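## Task

Remove both black insoles from the hanger and put them down flat on the table next to each other, near but not on top of one another. The remaining insole must stay clipped, and the hanger must stay on its rail.

## Robot and tools

Robot: two arms, left_arm and right_arm, each with a two-finger parallel gripper and a wrist camera. Their URDF root links sit at about (-0.006, +0.260, +0.036) m for left_arm and (+0.052, -0.274, +0.043) m for right_arm, both facing nearly straight along +x. A two-camera stand is fixed behind the arms. Loose objects may occasionally get a small push from outside.

Frames: the scene frame has its origin at table-top height, halfway between the nominal bases. +z is up, +x points out over the table, and left_arm is on the +y side. Image left and right do not match arm names. end_effector_position (metres) and end_effector_quat_wxyz are reported in this scene frame. The reported point lies between the finger pads, roughly 1 cm behind the tips. Fingers point along the gripper's +z axis and open and close along its y axis. Reported poses can be a few cm off, more at long reach. Offsets you command are measured along the current Hand target's own axes, not the scene axes.

execute_actions(actions, cameras): actions is a list of actions. Each action is a table of 1 to 15 rows, and each row is one 1/30 s control step. A table shorter than 15 rows repeats its final row up to step 15. Every row is one flat list of 14 numbers, each in [-1, 1]: left_arm dx, dy, dz, rx, ry, rz, opening, then right_arm in the same order. The six pose numbers are an offset from that arm's Hand target as it stood when the action began. All rows of an action count from that same start, and the next action starts from the new Hand target, so sending an offset again moves the arm further. Scale: 1.0 equals 0.6 m for dx/dy/dz, and 180 degrees for the rotation vector (rx, ry, rz). Opening is absolute, not an offset: +1 is fully open (0.094 m) and -1 is closed. To leave an arm alone, send six zeros and repeat its current opening, because a 0 opening is itself a command. Images come back only for an empty actions list or when cameras names them. The cameras are cam_high and cam_low (896x504) and cam_left_wrist and cam_right_wrist (672x504), or ["all"].

move(target, speed, blend, opening_speed, grip_force, blocking, cameras): target is either one 14-number row laid out as above, or a list of up to 15 such rows. Every row is an offset from the Hand targets at the start of the move, not from the row before it. speed is the top path speed in m/s, from 0.002 to 2.9, default 0.25, with rotation limited to twice that in rad/s. It can be one number or one per target. blend, in metres, rounds corners at intermediate targets; 0 means stop at each one. opening_speed, 0.2 or more, is the rate on the -1..+1 scale; use it to close gently on soft insoles. grip_force is the per-pad force limit in newtons, 10 to 50, given once or per arm. It persists, and lower values close more slowly. blocking=false returns after about 0.5 s while the motion continues. The result adds a move: line with the outcome (done, off_target, moving, held, fault) and any limits, where paced means clipped and held means withheld. Paths do not avoid obstacles or the other arm.

wait(seconds): 0 to 3600. It lets time pass without new commands and returns early if a running move finishes. stop(): brakes a running move. zoom_image(camera, region): region is [x0, y0, x1, y1] in pixels of that camera's latest image, at most 504 by 504. read_manual(section) only returns licence texts. finished_scene(scene): ends the current scene (1 to 3) and cannot be undone. After ending scene 1, make no further calls in that reply.

Results: Hand target is the last commanded pose after clipping, and the next offsets count from it. The gripper often rests a few cm short because of friction or load; send the missing distance as an offset. grip_measured is the measured opening on the command scale. It reads slightly wide when empty, and while squeezing it follows your command with no visible stop at first touch. grip_effort_nm is the gripper motor effort, where negative means closing; it has friction, offset and noise. Joint velocities may be marked within noise. Joint torques are total drive outputs with offsets and noise, and joints 1 to 3 wrap at ±28 N m. Tool commands lists the current commands.

Motion limits: commanded orientation is clipped to within 40 degrees of the measured one at each step. Avoid paths near an arm's own base, which can whip the elbow around, and steer around the base instead. Faster moves stray further and hit harder. A target set beyond a contact keeps pressing until you command it back past the gripper.

Avoid: dropping or releasing moving parts, slamming or hitting, and hard pushes, especially on the hanger, rail or table. Any contact or squeeze between the two arms, including closing one gripper on the other's fingers, can fail the scene. Anything that falls off the table, or is left off it, fails the task. Motors heat up when holding loads, stretched out, or pushing at an unreachable pose. MOTOR HOT appears at 75 °C. At 90 °C an OVER-TEMPERATURE FAULT folds that arm and idles it for the rest of the scene, and at 100 °C it goes limp. To release an object, command an opening clearly above grip_measured.

Each tool is called after "Call:" by a JSON object that holds its "method" and its "body".

## Session

Call:
{"method": "execute_actions", "body": {"actions": []}}

Scene clock: 0.00 s.
left_arm: end_effector_position=(+0.1769, +0.1133, +0.1277) grip_measured=+1.000 grip_effort_nm=n/a end_effector_quat_wxyz=(+0.440, -0.087, +0.874, -0.187) | right_arm: end_effector_position=(+0.2797, -0.2407, +0.1821) grip_measured=+1.000 grip_effort_nm=n/a end_effector_quat_wxyz=(+0.413, +0.035, +0.906, +0.082)
Joint positions: left_arm=[-1.222 0.655 0.26 -0.418 -0.725 -1.113 0.094] | right_arm=[0.14 0.523 0.484 -0.664 -0.027 0.213 0.094]
Joint velocities: within noise
Joint torques (N m): no reading
Motor temperatures (°C): left_arm=[24 32 38 38 24 23 28] | right_arm=[25 32 43 47 26 22 31]
Heat: left arm: 38 °C; right arm: 47 °C.
Hand target: left_arm +0.1782, +0.1144, +0.1314; +0.445, -0.088, +0.872, -0.186 | right_arm +0.2809, -0.2406, +0.1882; +0.421, +0.035, +0.903, +0.083
Tool commands: left_gripper/opening=+1.0 right_gripper/opening=+1.0

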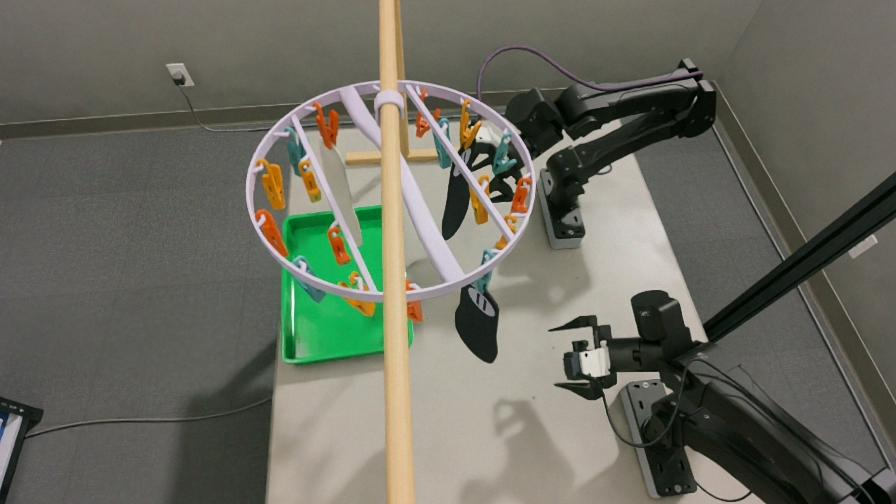

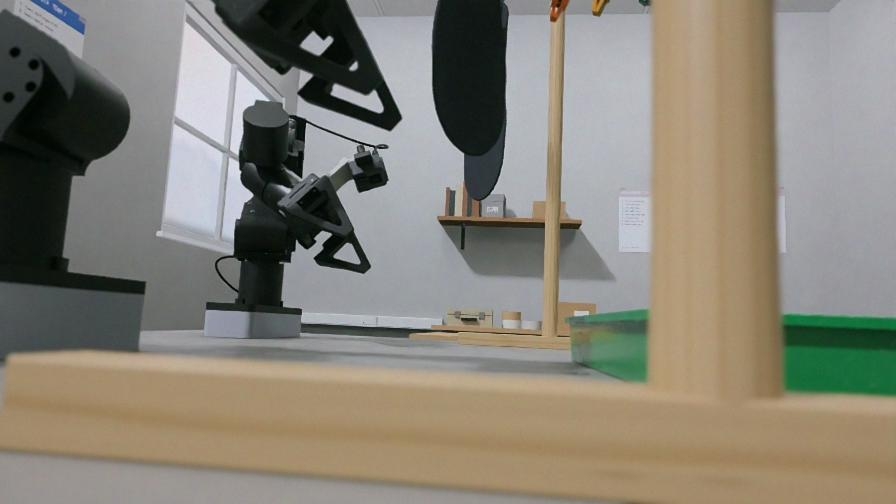

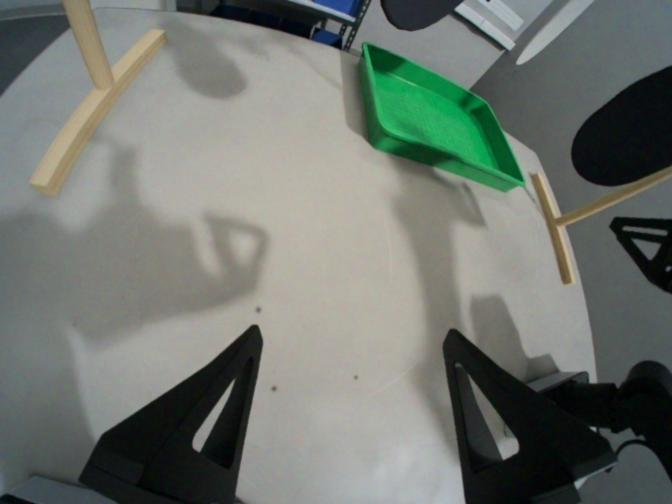

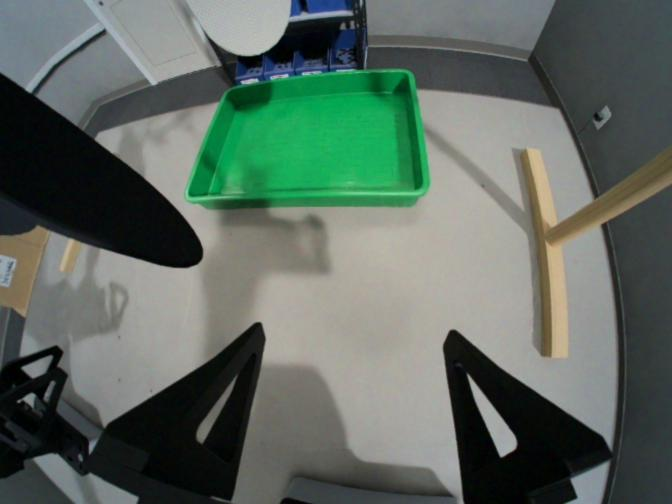

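Call:
{"method": "zoom_image", "body": {"camera": "cam_high", "region": [240, 60, 560, 380]}}

Call:
{"method": "zoom_image", "body": {"camera": "cam_low", "region": [380, 0, 700, 220]}}

Call:
{"method": "zoom_image", "body": {"camera": "cam_right_wrist", "region": [0, 0, 340, 300]}}

Call:
{"method": "zoom_image", "body": {"camera": "cam_left_wrist", "region": [340, 0, 672, 300]}}

Scaled by 1.575 from the camera's image (finer frame: 1280x720).

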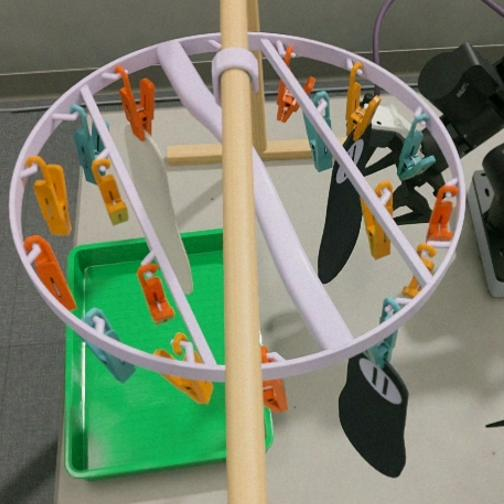

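Scaled by 1.575 from the camera's image (finer frame: 1280x720).

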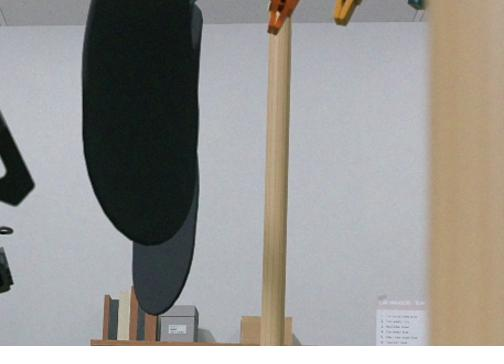

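Scaled by 1.482 from the camera's image (finer frame: 960x720).

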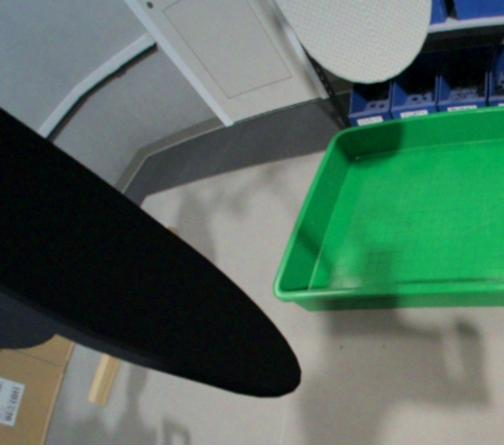

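Scaled by 1.518 from the camera's image (finer frame: 960x720).

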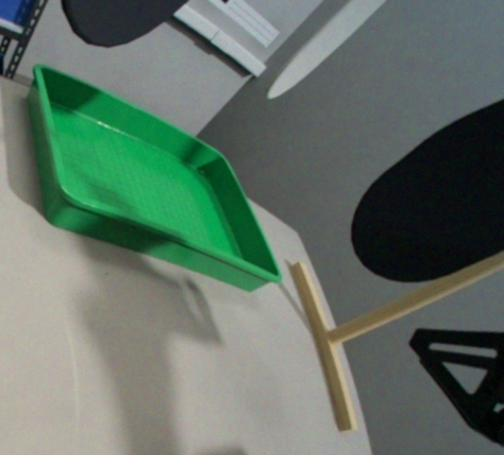

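Call:
{"method": "zoom_image", "body": {"camera": "cam_high", "region": [430, 220, 550, 370]}}

Call:
{"method": "zoom_image", "body": {"camera": "cam_high", "region": [400, 70, 540, 250]}}

Scaled by 3.360 from the camera's image (finer frame: 1280x720).

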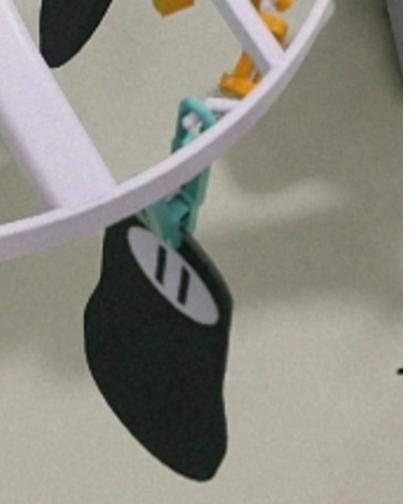

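Scaled by 2.800 from the camera's image (finer frame: 1280x720).

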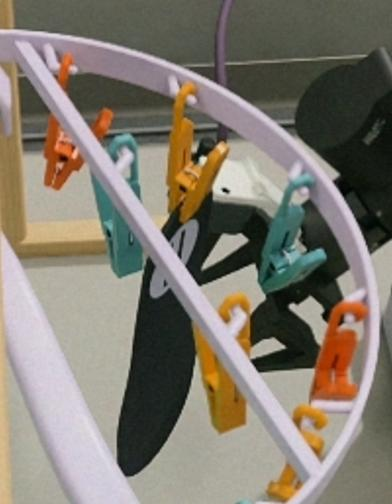

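Call:
{"method": "move", "body": {"target": [-0.1946, -0.0177, -0.0553, 0.0958, -0.1629, 0.1685, 1, 0, 0, 0, 0, 0, 0, 1], "speed": 0.15, "cameras": ["cam_high", "cam_left_wrist", "cam_low"]}}

Scene clock: 23.67 s.
left_arm: end_effector_position=(+0.2186, +0.1502, +0.2457) grip_measured=+1.000 grip_effort_nm=0.00 end_effector_quat_wxyz=(+0.691, +0.159, +0.686, -0.165) | right_arm: end_effector_position=(+0.2797, -0.2407, +0.1821) grip_measured=+1.000 grip_effort_nm=0.00 end_effector_quat_wxyz=(+0.413, +0.035, +0.906, +0.082)
Joint positions: left_arm=[-0.449 0.073 0.111 -0.029 0.021 -0.007 0.094] | right_arm=[0.14 0.523 0.484 -0.664 -0.027 0.213 0.094]
Joint torques (N m): left_arm=[0.46 2.36 6.5 2.25 0.11 0.07] | right_arm=[0.06 0.98 9.29 1.53 0.01 0.01]
Heat: left arm: 39 °C; right arm: 47 °C.
Hand target: left_arm +0.2200, +0.1502, +0.2401; +0.688, +0.162, +0.688, -0.162 | right_arm +0.2809, -0.2406, +0.1882; +0.421, +0.035, +0.903, +0.083
Off the commanded pose: left_arm 0.006 m, 1 deg | right_arm 0.006 m, 1 deg.
move: done
cam_left_wrist: T_world_to_cam=[[-0.39991, -0.91651, 0.00873, 0.2313], [-0.47716, 0.20005, -0.85574, 0.33297], [0.78255, -0.34639, -0.51733, 0.11226]] pos_world=[0.16353, 0.18427, 0.34099]
Images, in order (width x height): cam_high 896x504, cam_low 896x504, cam_left_wrist 672x504.

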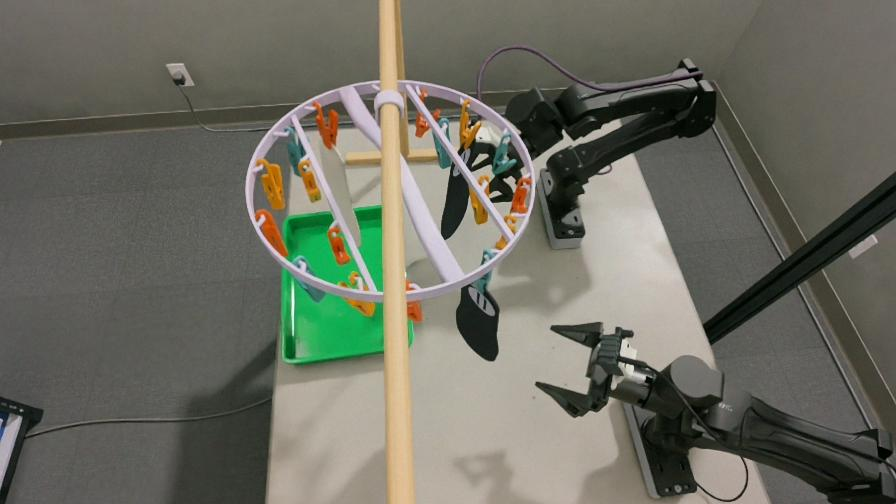

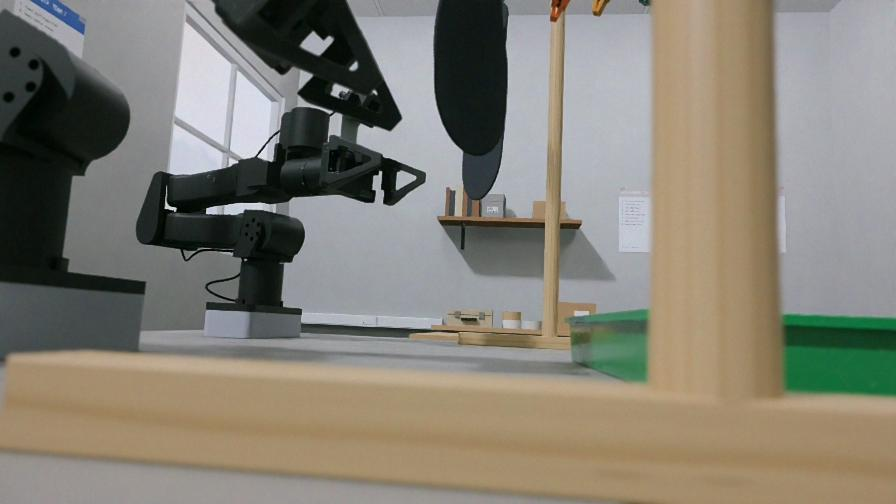

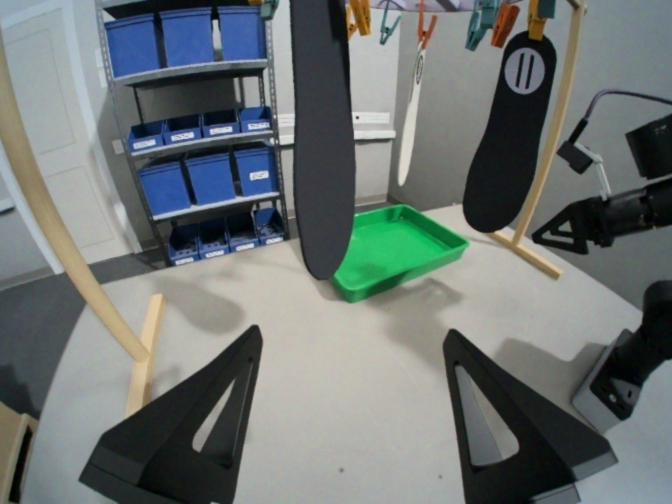

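Call:
{"method": "zoom_image", "body": {"camera": "cam_left_wrist", "region": [200, 0, 452, 300]}}

Call:
{"method": "zoom_image", "body": {"camera": "cam_left_wrist", "region": [420, 0, 620, 260]}}

Scaled by 1.680 from the camera's image (finer frame: 960x720).

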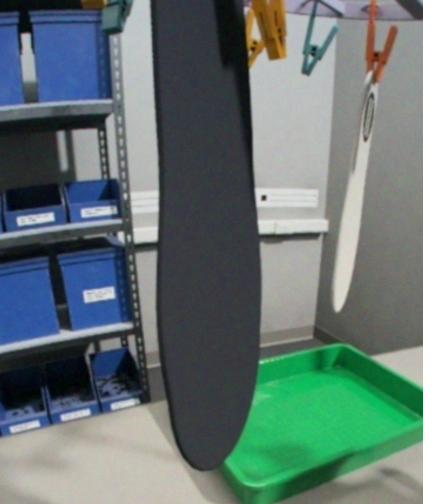

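Scaled by 1.938 from the camera's image (finer frame: 960x720).

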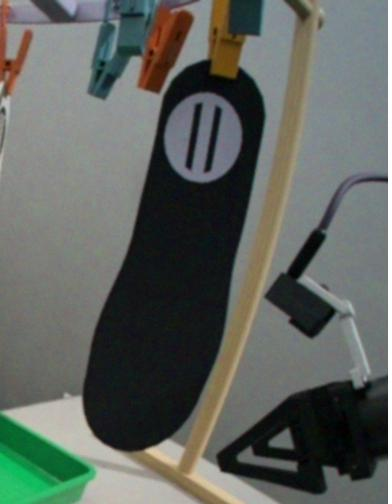

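Call:
{"method": "move", "body": {"target": [-0.0665, 0.1122, 0.0277, 0.1476, 0, 0, 0.2, 0, 0, 0, 0, 0, 0, 1], "speed": 0.15, "cameras": ["cam_high", "cam_left_wrist"]}}

Scene clock: 47.13 s.
left_arm: end_effector_position=(+0.2642, +0.2021, +0.2768) grip_measured=+0.203 grip_effort_nm=-0.16 end_effector_quat_wxyz=(+0.631, +0.314, +0.635, -0.315) | right_arm: end_effector_position=(+0.2797, -0.2407, +0.1821) grip_measured=+1.000 grip_effort_nm=0.00 end_effector_quat_wxyz=(+0.413, +0.035, +0.906, +0.082)
Joint positions: left_arm=[0.478 1.017 0.369 0.622 1.407 0.022 0.057] | right_arm=[0.14 0.523 0.484 -0.664 -0.027 0.213 0.094]
Joint torques (N m): left_arm=[0.31 -1.14 7.58 1.63 0.15 -0.03] | right_arm=[0.06 0.99 9.29 1.54 0.01 0]
Heat: left arm: 41 °C; right arm: 47 °C.
Hand target: left_arm +0.2649, +0.2030, +0.2800; +0.632, +0.316, +0.633, -0.316 | right_arm +0.2809, -0.2406, +0.1882; +0.421, +0.035, +0.903, +0.083
Off the commanded pose: left_arm 0.003 m, 0 deg | right_arm 0.006 m, 1 deg.
move: done
cam_left_wrist: T_world_to_cam=[[-0.76479, -0.64426, 0.00461, 0.33945], [-0.34358, 0.40178, -0.84884, 0.29302], [0.54502, -0.65076, -0.52864, 0.23804]] pos_world=[0.23054, 0.25588, 0.373]

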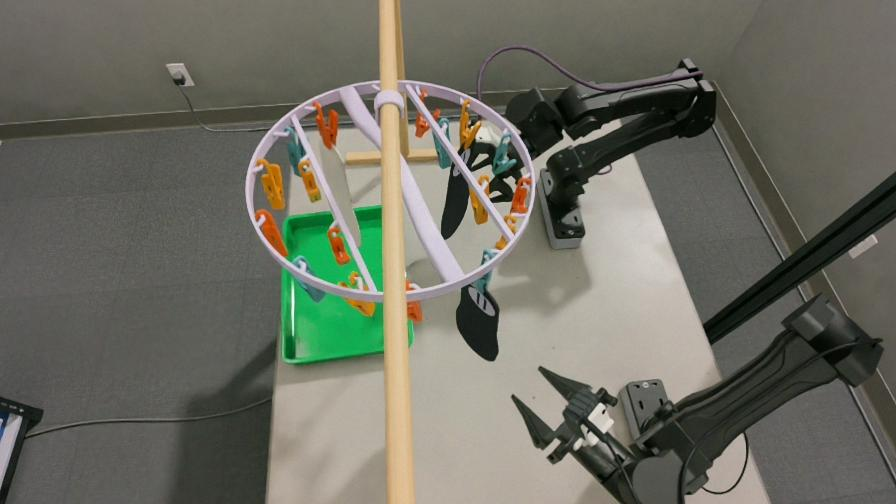

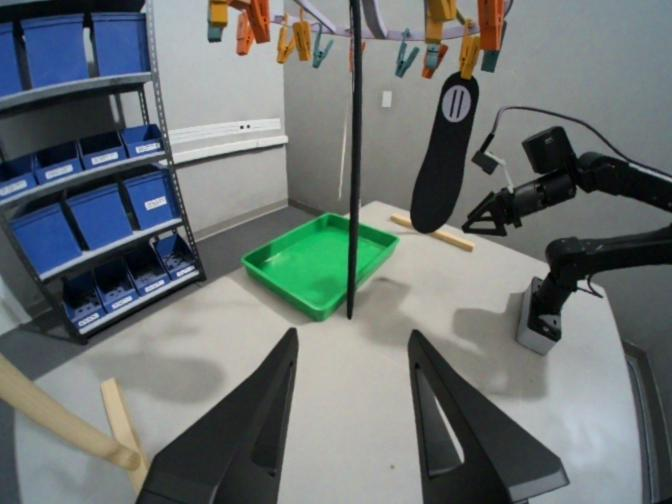

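Call:
{"method": "move", "body": {"target": [-0.0167, 0, 0.1283, 0, 0, 0, 0.2, 0, 0, 0, 0, 0, 0, 1], "speed": 0.1, "cameras": ["cam_high", "cam_low", "cam_left_wrist"]}}

Scene clock: 51.00 s.
left_arm: end_effector_position=(+0.3069, +0.1428, +0.2806) grip_measured=+0.203 grip_effort_nm=-0.16 end_effector_quat_wxyz=(+0.626, +0.312, +0.639, -0.319) | right_arm: end_effector_position=(+0.2797, -0.2407, +0.1821) grip_measured=+1.000 grip_effort_nm=0.00 end_effector_quat_wxyz=(+0.413, +0.035, +0.906, +0.082)
Joint positions: left_arm=[0.121 1.136 0.446 0.666 1.053 0.004 0.057] | right_arm=[0.14 0.523 0.484 -0.664 -0.027 0.213 0.094]
Joint torques (N m): left_arm=[-0.64 -1.89 8.98 1.9 -0.02 -0.04] | right_arm=[0.06 0.99 9.28 1.53 0.01 0]
Heat: left arm: 41 °C; right arm: 46 °C.
Hand target: left_arm +0.3111, +0.1414, +0.2901; +0.633, +0.316, +0.633, -0.316 | right_arm +0.2809, -0.2406, +0.1882; +0.421, +0.035, +0.903, +0.083
Off the commanded pose: left_arm 0.010 m, 1 deg | right_arm 0.006 m, 1 deg.
move: done
cam_left_wrist: T_world_to_cam=[[-0.76648, -0.642, 0.01846, 0.33011], [-0.35618, 0.40098, -0.844, 0.33731], [0.53445, -0.65349, -0.53602, 0.18395]] pos_world=[0.27486, 0.19688, 0.3772]

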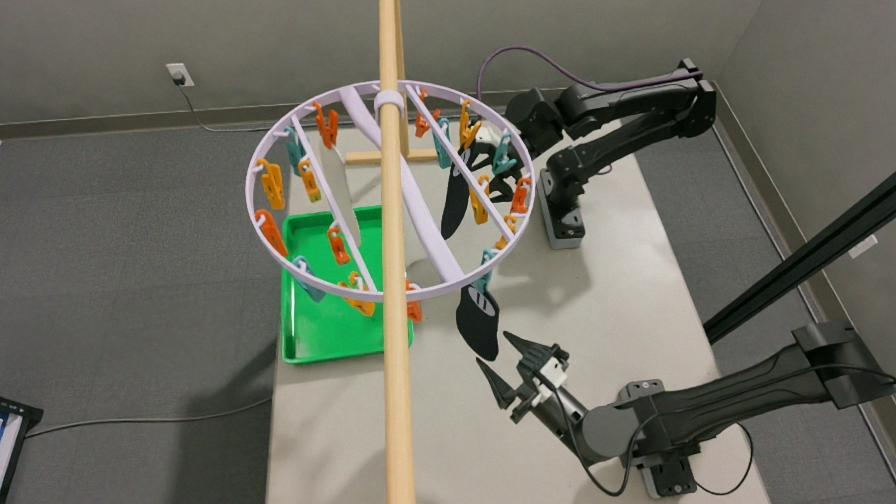

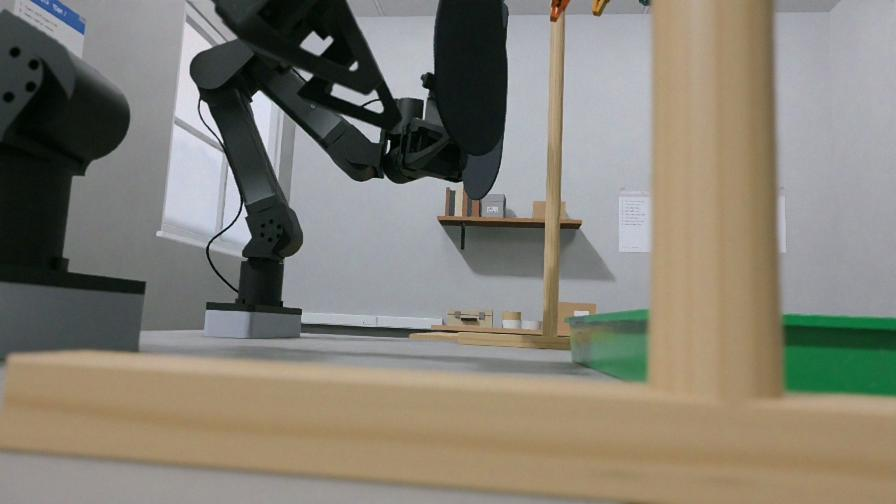

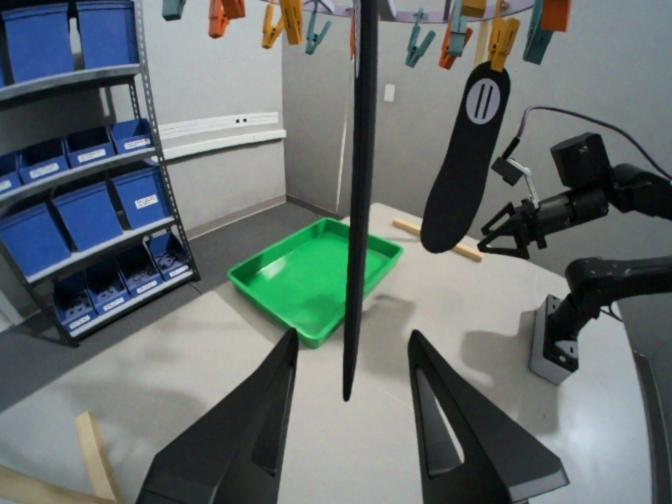

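Call:
{"method": "zoom_image", "body": {"camera": "cam_high", "region": [440, 260, 580, 400]}}

Call:
{"method": "zoom_image", "body": {"camera": "cam_low", "region": [370, 60, 530, 220]}}

Scaled by 3.600 from the camera's image (finer frame: 1280x720).

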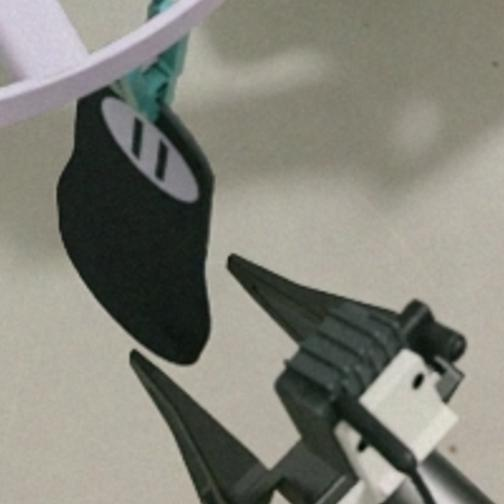

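Scaled by 3.150 from the camera's image (finer frame: 1280x720).

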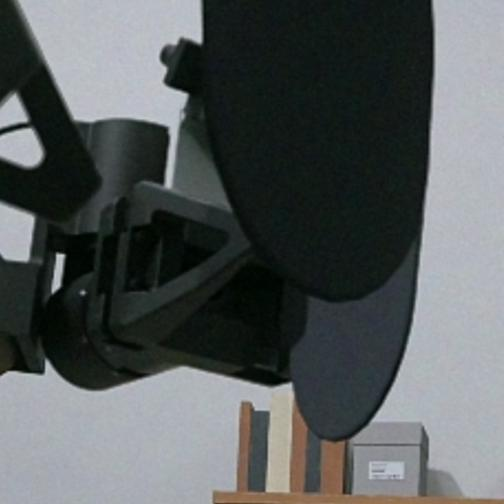

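Call:
{"method": "move", "body": {"target": [0, 0, 0, 0, 0, 0, -1, 0, 0, 0, 0, 0, 0, 1], "speed": 0.1, "grip_force": [25, 50], "cameras": ["cam_high", "cam_left_wrist"]}}

Scene clock: 62.30 s.
left_arm: end_effector_position=(+0.3070, +0.1429, +0.2805) grip_measured=-0.915 grip_effort_nm=-0.47 end_effector_quat_wxyz=(+0.626, +0.312, +0.639, -0.319) | right_arm: end_effector_position=(+0.2797, -0.2407, +0.1821) grip_measured=+1.000 grip_effort_nm=0.00 end_effector_quat_wxyz=(+0.413, +0.035, +0.906, +0.082)
Joint positions: left_arm=[0.121 1.137 0.446 0.666 1.052 0.004 0.004] | right_arm=[0.14 0.523 0.484 -0.664 -0.027 0.213 0.094]
Joint torques (N m): left_arm=[-0.58 -1.83 8.96 1.86 -0.01 -0.03] | right_arm=[0.06 0.99 9.29 1.53 0.01 0]
Heat: left arm: 41 °C; right arm: 46 °C.
Hand target: left_arm +0.3112, +0.1415, +0.2900; +0.633, +0.316, +0.633, -0.316 | right_arm +0.2809, -0.2406, +0.1882; +0.421, +0.035, +0.903, +0.083
Off the commanded pose: left_arm 0.010 m, 1 deg | right_arm 0.006 m, 1 deg.
grip_force (N): 25, 50
move: done
cam_left_wrist: T_world_to_cam=[[-0.76602, -0.64256, 0.01841, 0.33019], [-0.35645, 0.40075, -0.84401, 0.33738], [0.53494, -0.65308, -0.53602, 0.18362]] pos_world=[0.27496, 0.19688, 0.3771]

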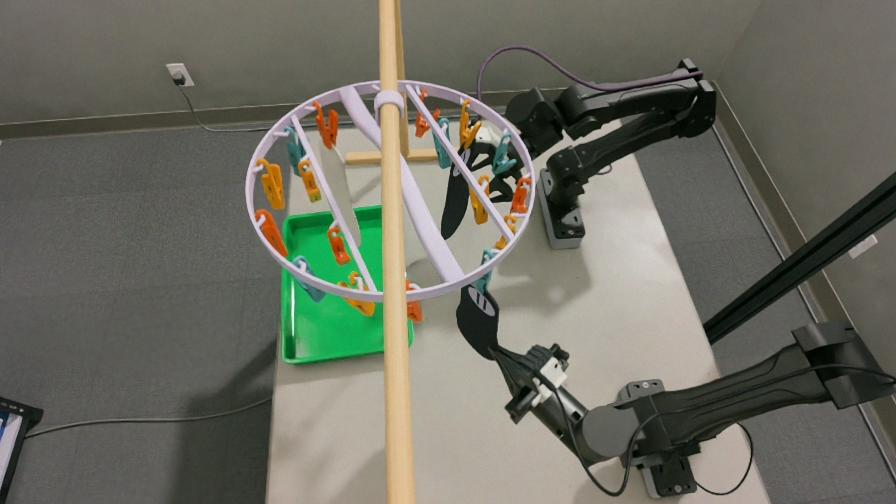

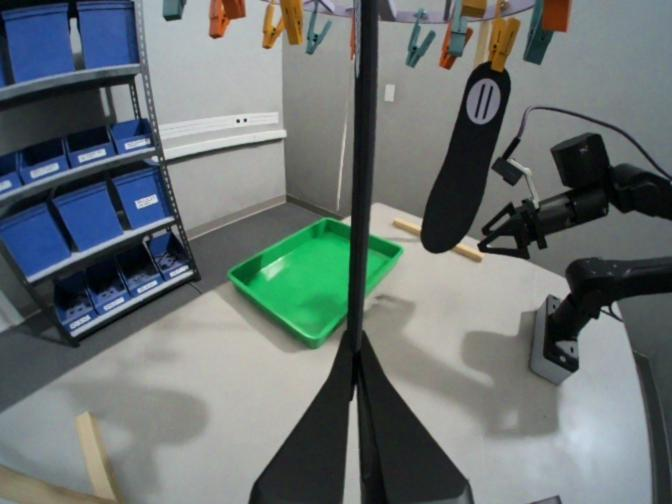

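Call:
{"method": "move", "body": {"target": [0.0333, 0, 0, 0, 0, 0, -1, 0, 0, 0, 0, 0, 0, 1], "speed": 0.04, "cameras": ["cam_high", "cam_left_wrist"]}}

Scene clock: 64.10 s.
left_arm: end_effector_position=(+0.3122, +0.1436, +0.2767) grip_measured=-0.917 grip_effort_nm=-0.56 end_effector_quat_wxyz=(+0.638, +0.319, +0.628, -0.311) | right_arm: end_effector_position=(+0.2797, -0.2407, +0.1821) grip_measured=+1.000 grip_effort_nm=0.00 end_effector_quat_wxyz=(+0.413, +0.035, +0.906, +0.082)
Joint positions: left_arm=[0.121 1.193 0.429 0.78 1.051 0.004 0.004] | right_arm=[0.14 0.523 0.484 -0.664 -0.027 0.213 0.094]
Joint torques (N m): left_arm=[-0.72 -2.19 5.56 1.93 0 -0.03] | right_arm=[0.06 0.98 9.29 1.54 0.01 0]
Heat: left arm: 41 °C; right arm: 46 °C.
Hand target: left_arm +0.3112, +0.1415, +0.2700; +0.632, +0.316, +0.633, -0.316 | right_arm +0.2809, -0.2406, +0.1882; +0.421, +0.035, +0.903, +0.083
Off the commanded pose: left_arm 0.007 m, 1 deg | right_arm 0.006 m, 1 deg.
grip_force (N): 25, 50
move: done
cam_left_wrist: T_world_to_cam=[[-0.76561, -0.64311, -0.01594, 0.34415], [-0.32229, 0.4049, -0.85568, 0.3277], [0.55674, -0.64998, -0.51726, 0.16683]] pos_world=[0.27622, 0.19708, 0.37219]

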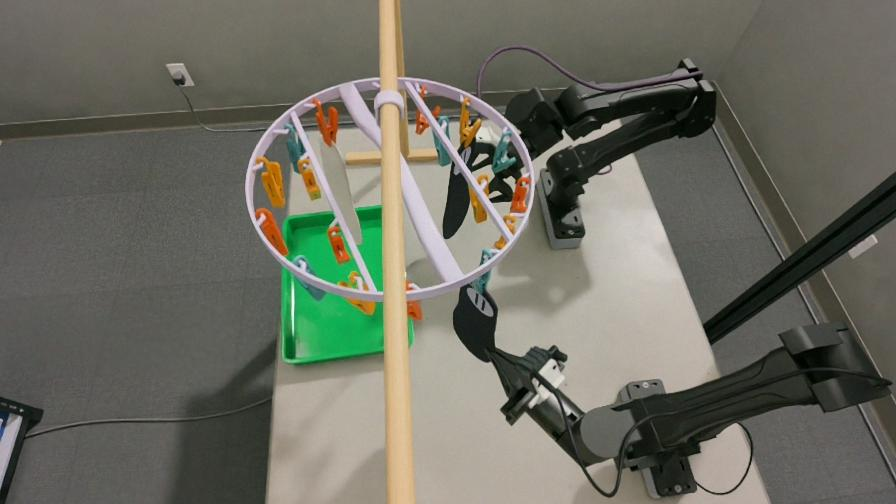

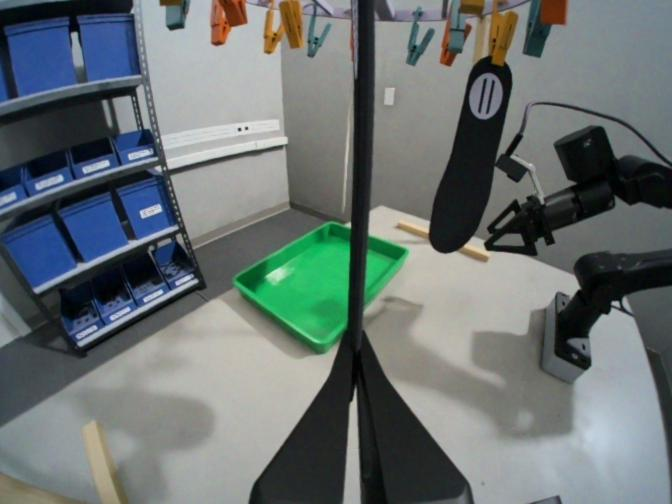

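Call:
{"method": "zoom_image", "body": {"camera": "cam_high", "region": [440, 230, 540, 370]}}

Call:
{"method": "zoom_image", "body": {"camera": "cam_left_wrist", "region": [250, 0, 450, 160]}}

Scaled by 3.600 from the camera's image (finer frame: 1280x720).

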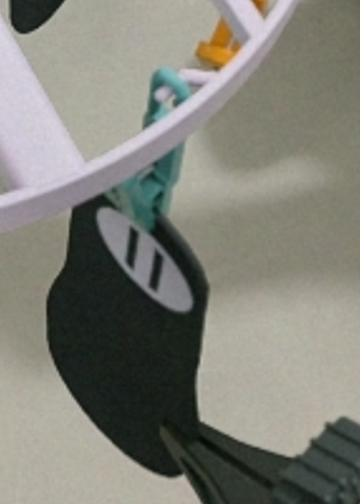

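Scaled by 2.520 from the camera's image (finer frame: 960x720).

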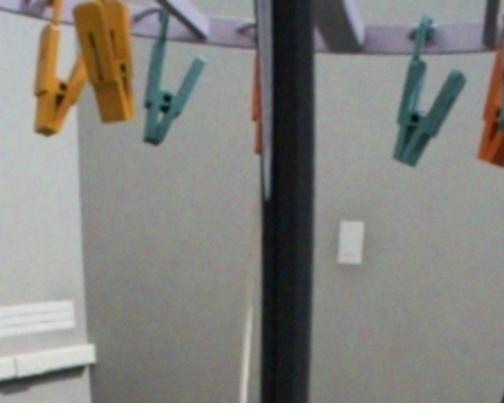

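Call:
{"method": "move", "body": {"target": [0.0333, 0, 0, 0, 0, 0, -1, 0, 0, 0, 0, 0, 0, 1], "speed": 0.04, "cameras": ["cam_high"]}}

Scene clock: 67.00 s.
left_arm: end_effector_position=(+0.3126, +0.1436, +0.2584) grip_measured=-0.917 grip_effort_nm=-0.56 end_effector_quat_wxyz=(+0.641, +0.321, +0.625, -0.309) | right_arm: end_effector_position=(+0.2797, -0.2407, +0.1821) grip_measured=+1.000 grip_effort_nm=0.00 end_effector_quat_wxyz=(+0.413, +0.035, +0.906, +0.082)
Joint positions: left_arm=[0.121 1.264 0.377 0.913 1.051 0.004 0.004] | right_arm=[0.14 0.523 0.484 -0.664 -0.027 0.213 0.094]
Joint torques (N m): left_arm=[-0.7 -2.26 5.08 1.87 -0.02 -0.02] | right_arm=[0.06 0.99 9.28 1.53 0.01 0]
Heat: left arm: 41 °C; right arm: 46 °C.
Hand target: left_arm +0.3112, +0.1415, +0.2501; +0.633, +0.316, +0.633, -0.316 | right_arm +0.2809, -0.2406, +0.1882; +0.421, +0.035, +0.903, +0.083
Off the commanded pose: left_arm 0.009 m, 2 deg | right_arm 0.006 m, 1 deg.
grip_force (N): 25, 50
move: done

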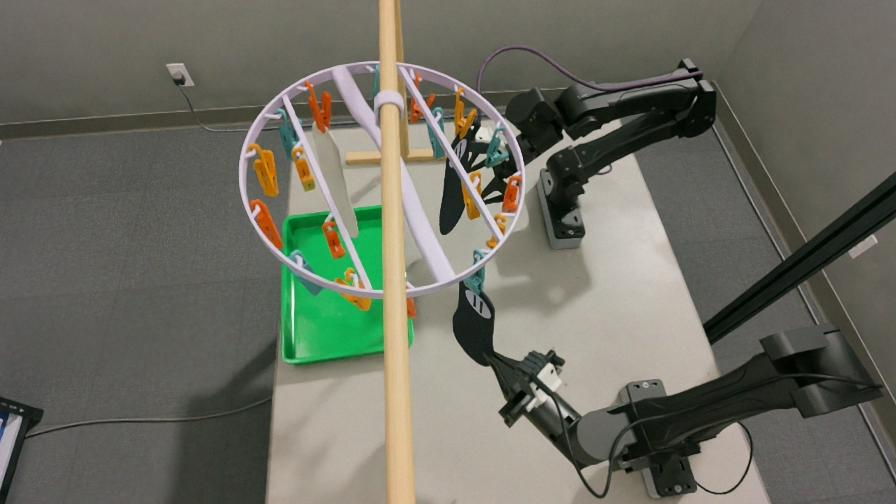

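Call:
{"method": "move", "body": {"target": [0.0305, 0.0, -0.0396, 0, 0, 0, -1, 0, 0, 0, 0, 0, 0, 1], "speed": 0.04, "cameras": ["cam_high"]}}

Scene clock: 70.30 s.
left_arm: end_effector_position=(+0.2990, +0.1585, +0.2448) grip_measured=-0.917 grip_effort_nm=-0.56 end_effector_quat_wxyz=(+0.648, +0.330, +0.616, -0.303) | right_arm: end_effector_position=(+0.2797, -0.2407, +0.1821) grip_measured=+1.000 grip_effort_nm=0.00 end_effector_quat_wxyz=(+0.413, +0.035, +0.906, +0.082)
Joint positions: left_arm=[0.205 1.29 0.302 1.043 1.141 0.004 0.004] | right_arm=[0.14 0.523 0.484 -0.664 -0.027 0.213 0.094]
Joint torques (N m): left_arm=[0.84 -1.95 4.3 1.52 0.07 -0.05] | right_arm=[0.08 0.99 9.29 1.53 0.01 0]
Heat: left arm: 40 °C; right arm: 46 °C.
Hand target: left_arm +0.2969, +0.1604, +0.2317; +0.632, +0.316, +0.633, -0.316 | right_arm +0.2809, -0.2406, +0.1882; +0.421, +0.035, +0.903, +0.083
Off the commanded pose: left_arm 0.013 m, 3 deg | right_arm 0.006 m, 1 deg.
grip_force (N): 25, 50
move: off_target (left_arm)

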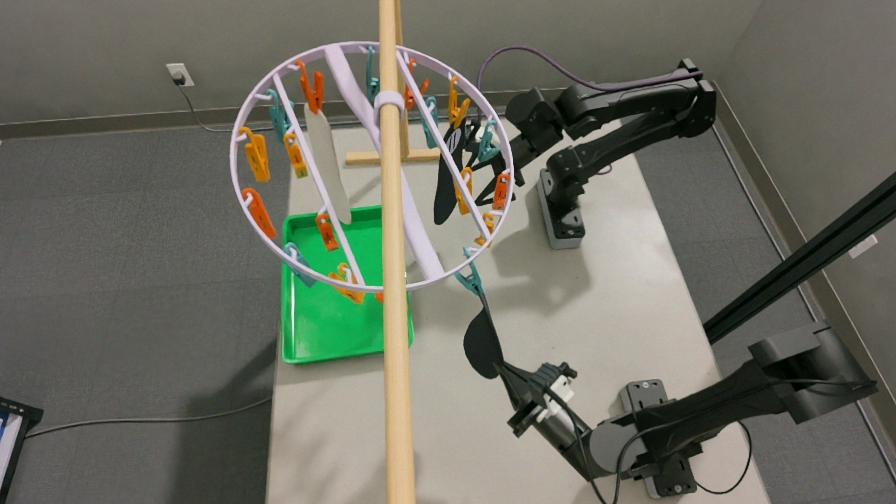

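Call:
{"method": "zoom_image", "body": {"camera": "cam_high", "region": [430, 230, 550, 400]}}

Call:
{"method": "execute_actions", "body": {"actions": [], "cameras": ["cam_left_wrist"]}}

Scaled by 2.965 from the camera's image (finer frame: 1280x720).

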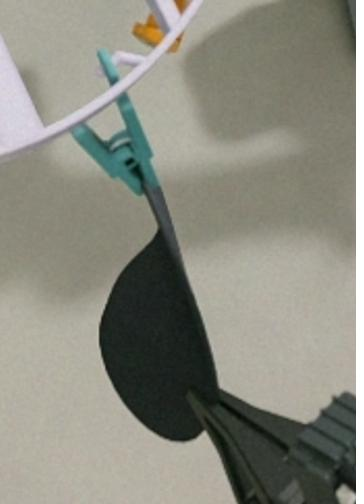

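Scene clock: 70.63 s.
left_arm: end_effector_position=(+0.2990, +0.1584, +0.2449) grip_measured=-0.917 grip_effort_nm=-0.56 end_effector_quat_wxyz=(+0.648, +0.330, +0.616, -0.303) | right_arm: end_effector_position=(+0.2797, -0.2407, +0.1821) grip_measured=+1.000 grip_effort_nm=0.00 end_effector_quat_wxyz=(+0.413, +0.035, +0.906, +0.082)
Joint positions: left_arm=[0.205 1.29 0.302 1.044 1.141 0.004 0.004] | right_arm=[0.14 0.523 0.484 -0.664 -0.027 0.213 0.094]
Joint velocities: within noise
Joint torques (N m): left_arm=[0.75 -1.95 4.31 1.54 0.11 -0.04] | right_arm=[0.06 0.99 9.28 1.54 0.01 0]
Motor temperatures (°C): left_arm=[24 30 40 37 22 22 26] | right_arm=[25 30 44 46 25 22 29]
Heat: left arm: 40 °C; right arm: 46 °C.
Hand target: left_arm +0.2969, +0.1604, +0.2318; +0.633, +0.316, +0.633, -0.316 | right_arm +0.2809, -0.2406, +0.1882; +0.421, +0.035, +0.903, +0.083
Tool commands: left_gripper/opening=-1.0 right_gripper/opening=+1.0
Off the commanded pose: left_arm 0.013 m, 3 deg | right_arm 0.006 m, 1 deg.
grip_force (N): 25, 50
camera_calibration:
cam_left_wrist: T_world_to_cam=[[-0.76825, -0.63811, -0.05112, 0.35167], [-0.28737, 0.41512, -0.86319, 0.27996], [0.57203, -0.64845, -0.50229, 0.15896]] pos_world=[0.25969, 0.21127, 0.33948]
Images, in order (width x height): cam_left_wrist 672x504.

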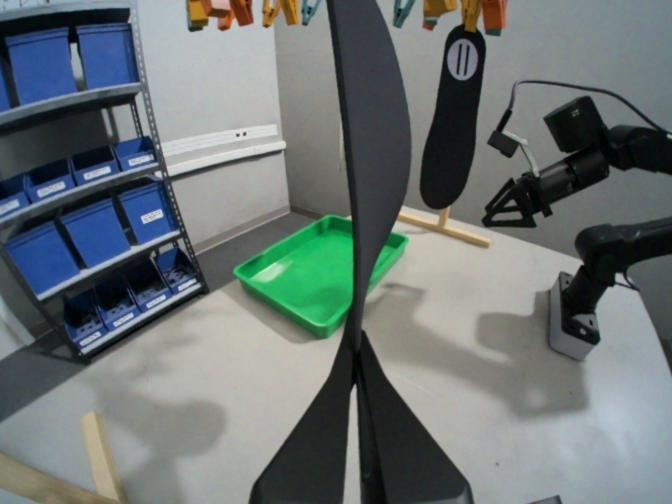

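Call:
{"method": "move", "body": {"target": [0.02, 0.0, -0.05, 0, 0, 0, -1, 0, 0, 0, 0, 0, 0, 1], "speed": 0.04, "cameras": ["cam_high", "cam_left_wrist"]}}

Scene clock: 74.80 s.
left_arm: end_effector_position=(+0.2827, +0.1820, +0.2422) grip_measured=-0.917 grip_effort_nm=-0.56 end_effector_quat_wxyz=(+0.661, +0.346, +0.601, -0.286) | right_arm: end_effector_position=(+0.2797, -0.2407, +0.1821) grip_measured=+1.000 grip_effort_nm=0.00 end_effector_quat_wxyz=(+0.413, +0.035, +0.906, +0.082)
Joint positions: left_arm=[0.342 1.303 0.249 1.187 1.277 -0.012 0.004] | right_arm=[0.14 0.523 0.484 -0.664 -0.027 0.213 0.094]
Joint torques (N m): left_arm=[1.18 -1.06 2.96 0.99 0.07 -0.09] | right_arm=[0.08 0.98 9.31 1.53 0.01 0]
Heat: left arm: 40 °C; right arm: 45 °C.
Hand target: left_arm +0.2788, +0.1844, +0.2198; +0.633, +0.316, +0.633, -0.316 | right_arm +0.2809, -0.2406, +0.1882; +0.421, +0.035, +0.903, +0.083
Off the commanded pose: left_arm 0.023 m, 7 deg | right_arm 0.006 m, 1 deg.
grip_force (N): 25, 50
move: off_target (left_arm)
cam_left_wrist: T_world_to_cam=[[-0.7628, -0.63707, -0.11082, 0.36684], [-0.23771, 0.43564, -0.86816, 0.24657], [0.60136, -0.63589, -0.48375, 0.16712]] pos_world=[0.23794, 0.23255, 0.33556]

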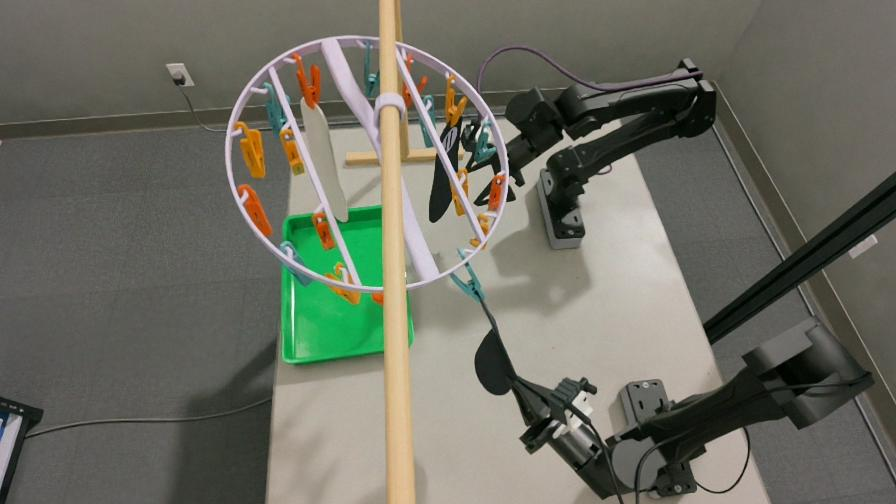

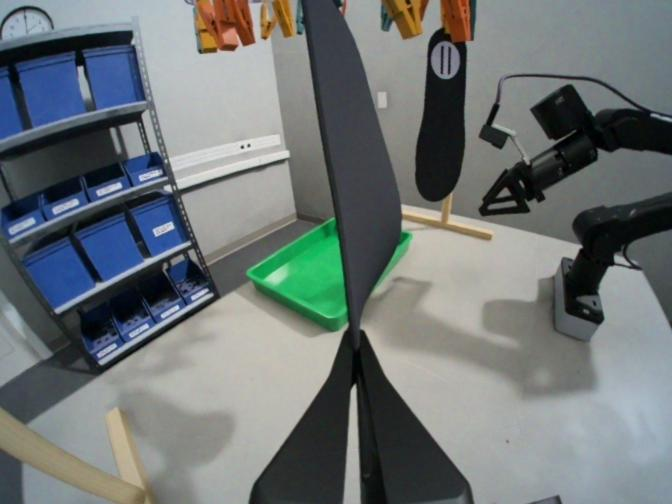

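Call:
{"method": "move", "body": {"target": [0.03, 0.0, -0.0144, 0, 0, 0, -1, 0, 0, 0, 0, 0, 0, 1], "speed": 0.04, "cameras": ["cam_high"]}}

Scene clock: 78.47 s.
left_arm: end_effector_position=(+0.2759, +0.1906, +0.2060) grip_measured=-0.917 grip_effort_nm=-0.56 end_effector_quat_wxyz=(+0.635, +0.320, +0.630, -0.313) | right_arm: end_effector_position=(+0.2797, -0.2407, +0.1821) grip_measured=+1.000 grip_effort_nm=0.00 end_effector_quat_wxyz=(+0.413, +0.035, +0.906, +0.082)
Joint positions: left_arm=[0.396 1.422 0.191 1.24 1.331 0.003 0.004] | right_arm=[0.14 0.523 0.484 -0.664 -0.027 0.213 0.094]
Joint torques (N m): left_arm=[0.54 -2.3 3.95 1.7 0.09 0.04] | right_arm=[0.08 0.99 9.29 1.54 0.01 0]
Heat: left arm: 40 °C; right arm: 45 °C.
Hand target: left_arm +0.2736, +0.1912, +0.2017; +0.632, +0.316, +0.633, -0.316 | right_arm +0.2809, -0.2406, +0.1882; +0.421, +0.035, +0.903, +0.083
Off the commanded pose: left_arm 0.005 m, 1 deg | right_arm 0.006 m, 1 deg.
grip_force (N): 25, 50
move: done

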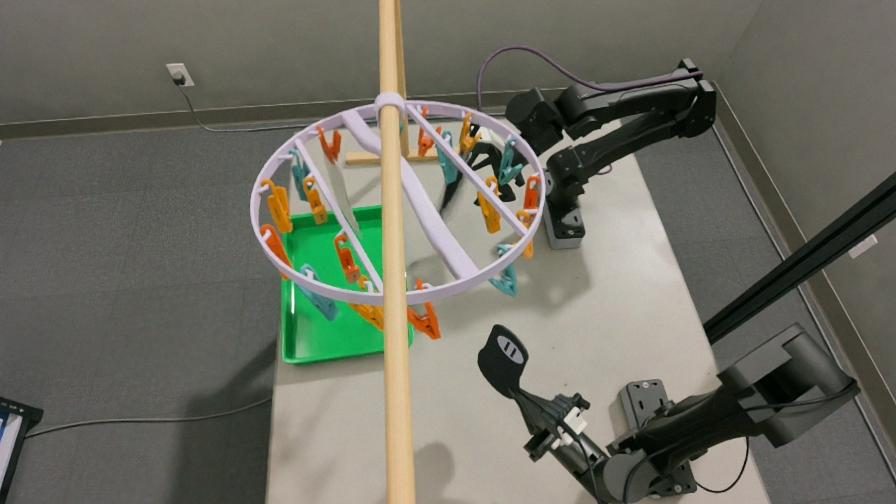

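Call:
{"method": "wait", "body": {"seconds": 1.5, "cameras": ["cam_high", "cam_low", "cam_left_wrist"]}}

Scene clock: 80.23 s.
left_arm: end_effector_position=(+0.2759, +0.1906, +0.2060) grip_measured=-0.917 grip_effort_nm=-0.56 end_effector_quat_wxyz=(+0.635, +0.320, +0.630, -0.313) | right_arm: end_effector_position=(+0.2797, -0.2407, +0.1821) grip_measured=+1.000 grip_effort_nm=0.00 end_effector_quat_wxyz=(+0.413, +0.035, +0.906, +0.082)
Joint positions: left_arm=[0.396 1.422 0.191 1.241 1.331 0.003 0.004] | right_arm=[0.14 0.523 0.484 -0.664 -0.027 0.213 0.094]
Joint torques (N m): left_arm=[0.59 -2.22 3.79 1.68 0.11 0.05] | right_arm=[0.06 0.99 9.28 1.53 0.01 0.01]
Heat: left arm: 39 °C; right arm: 45 °C.
Hand target: left_arm +0.2736, +0.1912, +0.2018; +0.632, +0.316, +0.633, -0.316 | right_arm +0.2809, -0.2406, +0.1882; +0.421, +0.035, +0.903, +0.083
Tool commands: left_gripper/opening=-1.0 right_gripper/opening=+1.0
Off the commanded pose: left_arm 0.005 m, 1 deg | right_arm 0.006 m, 1 deg.
grip_force (N): 25, 50
wait: 1.50 s; at rest from the start
cam_left_wrist: T_world_to_cam=[[-0.76787, -0.64052, -0.01083, 0.34459], [-0.32754, 0.40708, -0.85265, 0.23689], [0.55055, -0.65117, -0.52238, 0.18411]] pos_world=[0.24083, 0.24418, 0.30189]

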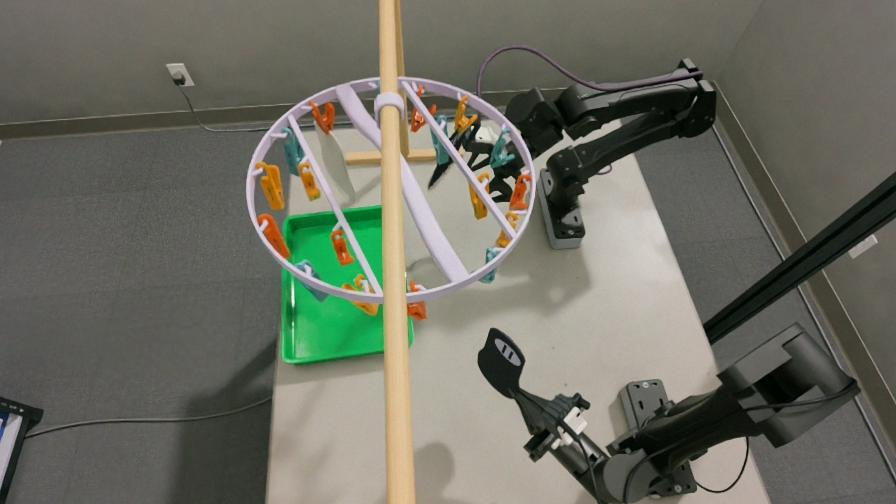

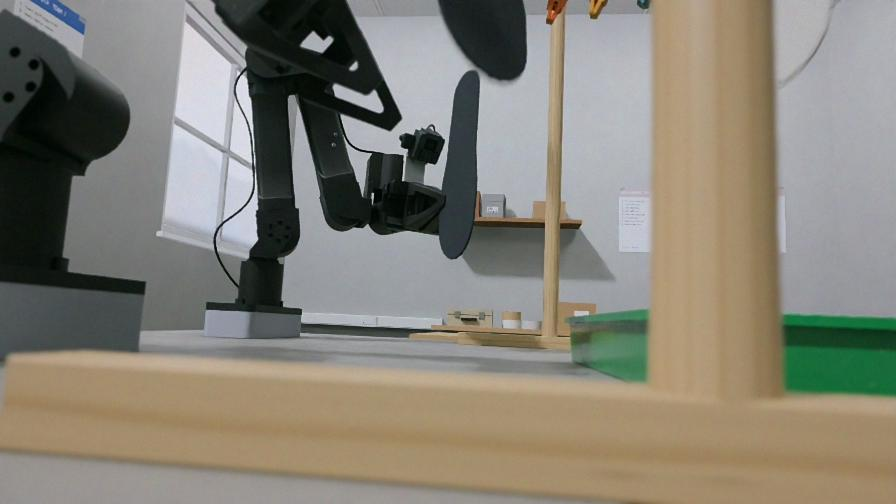

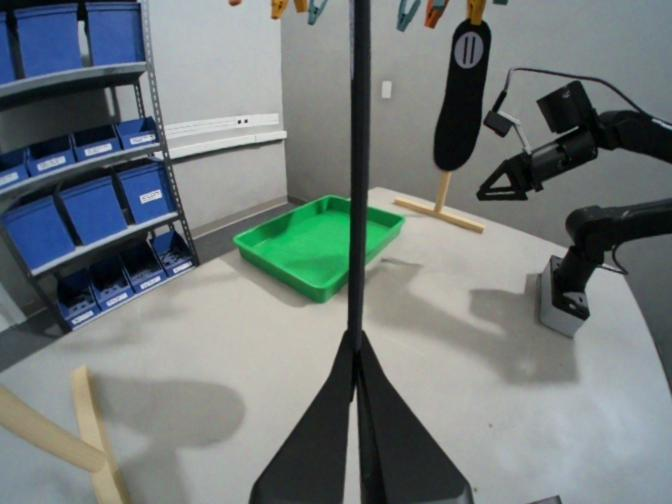

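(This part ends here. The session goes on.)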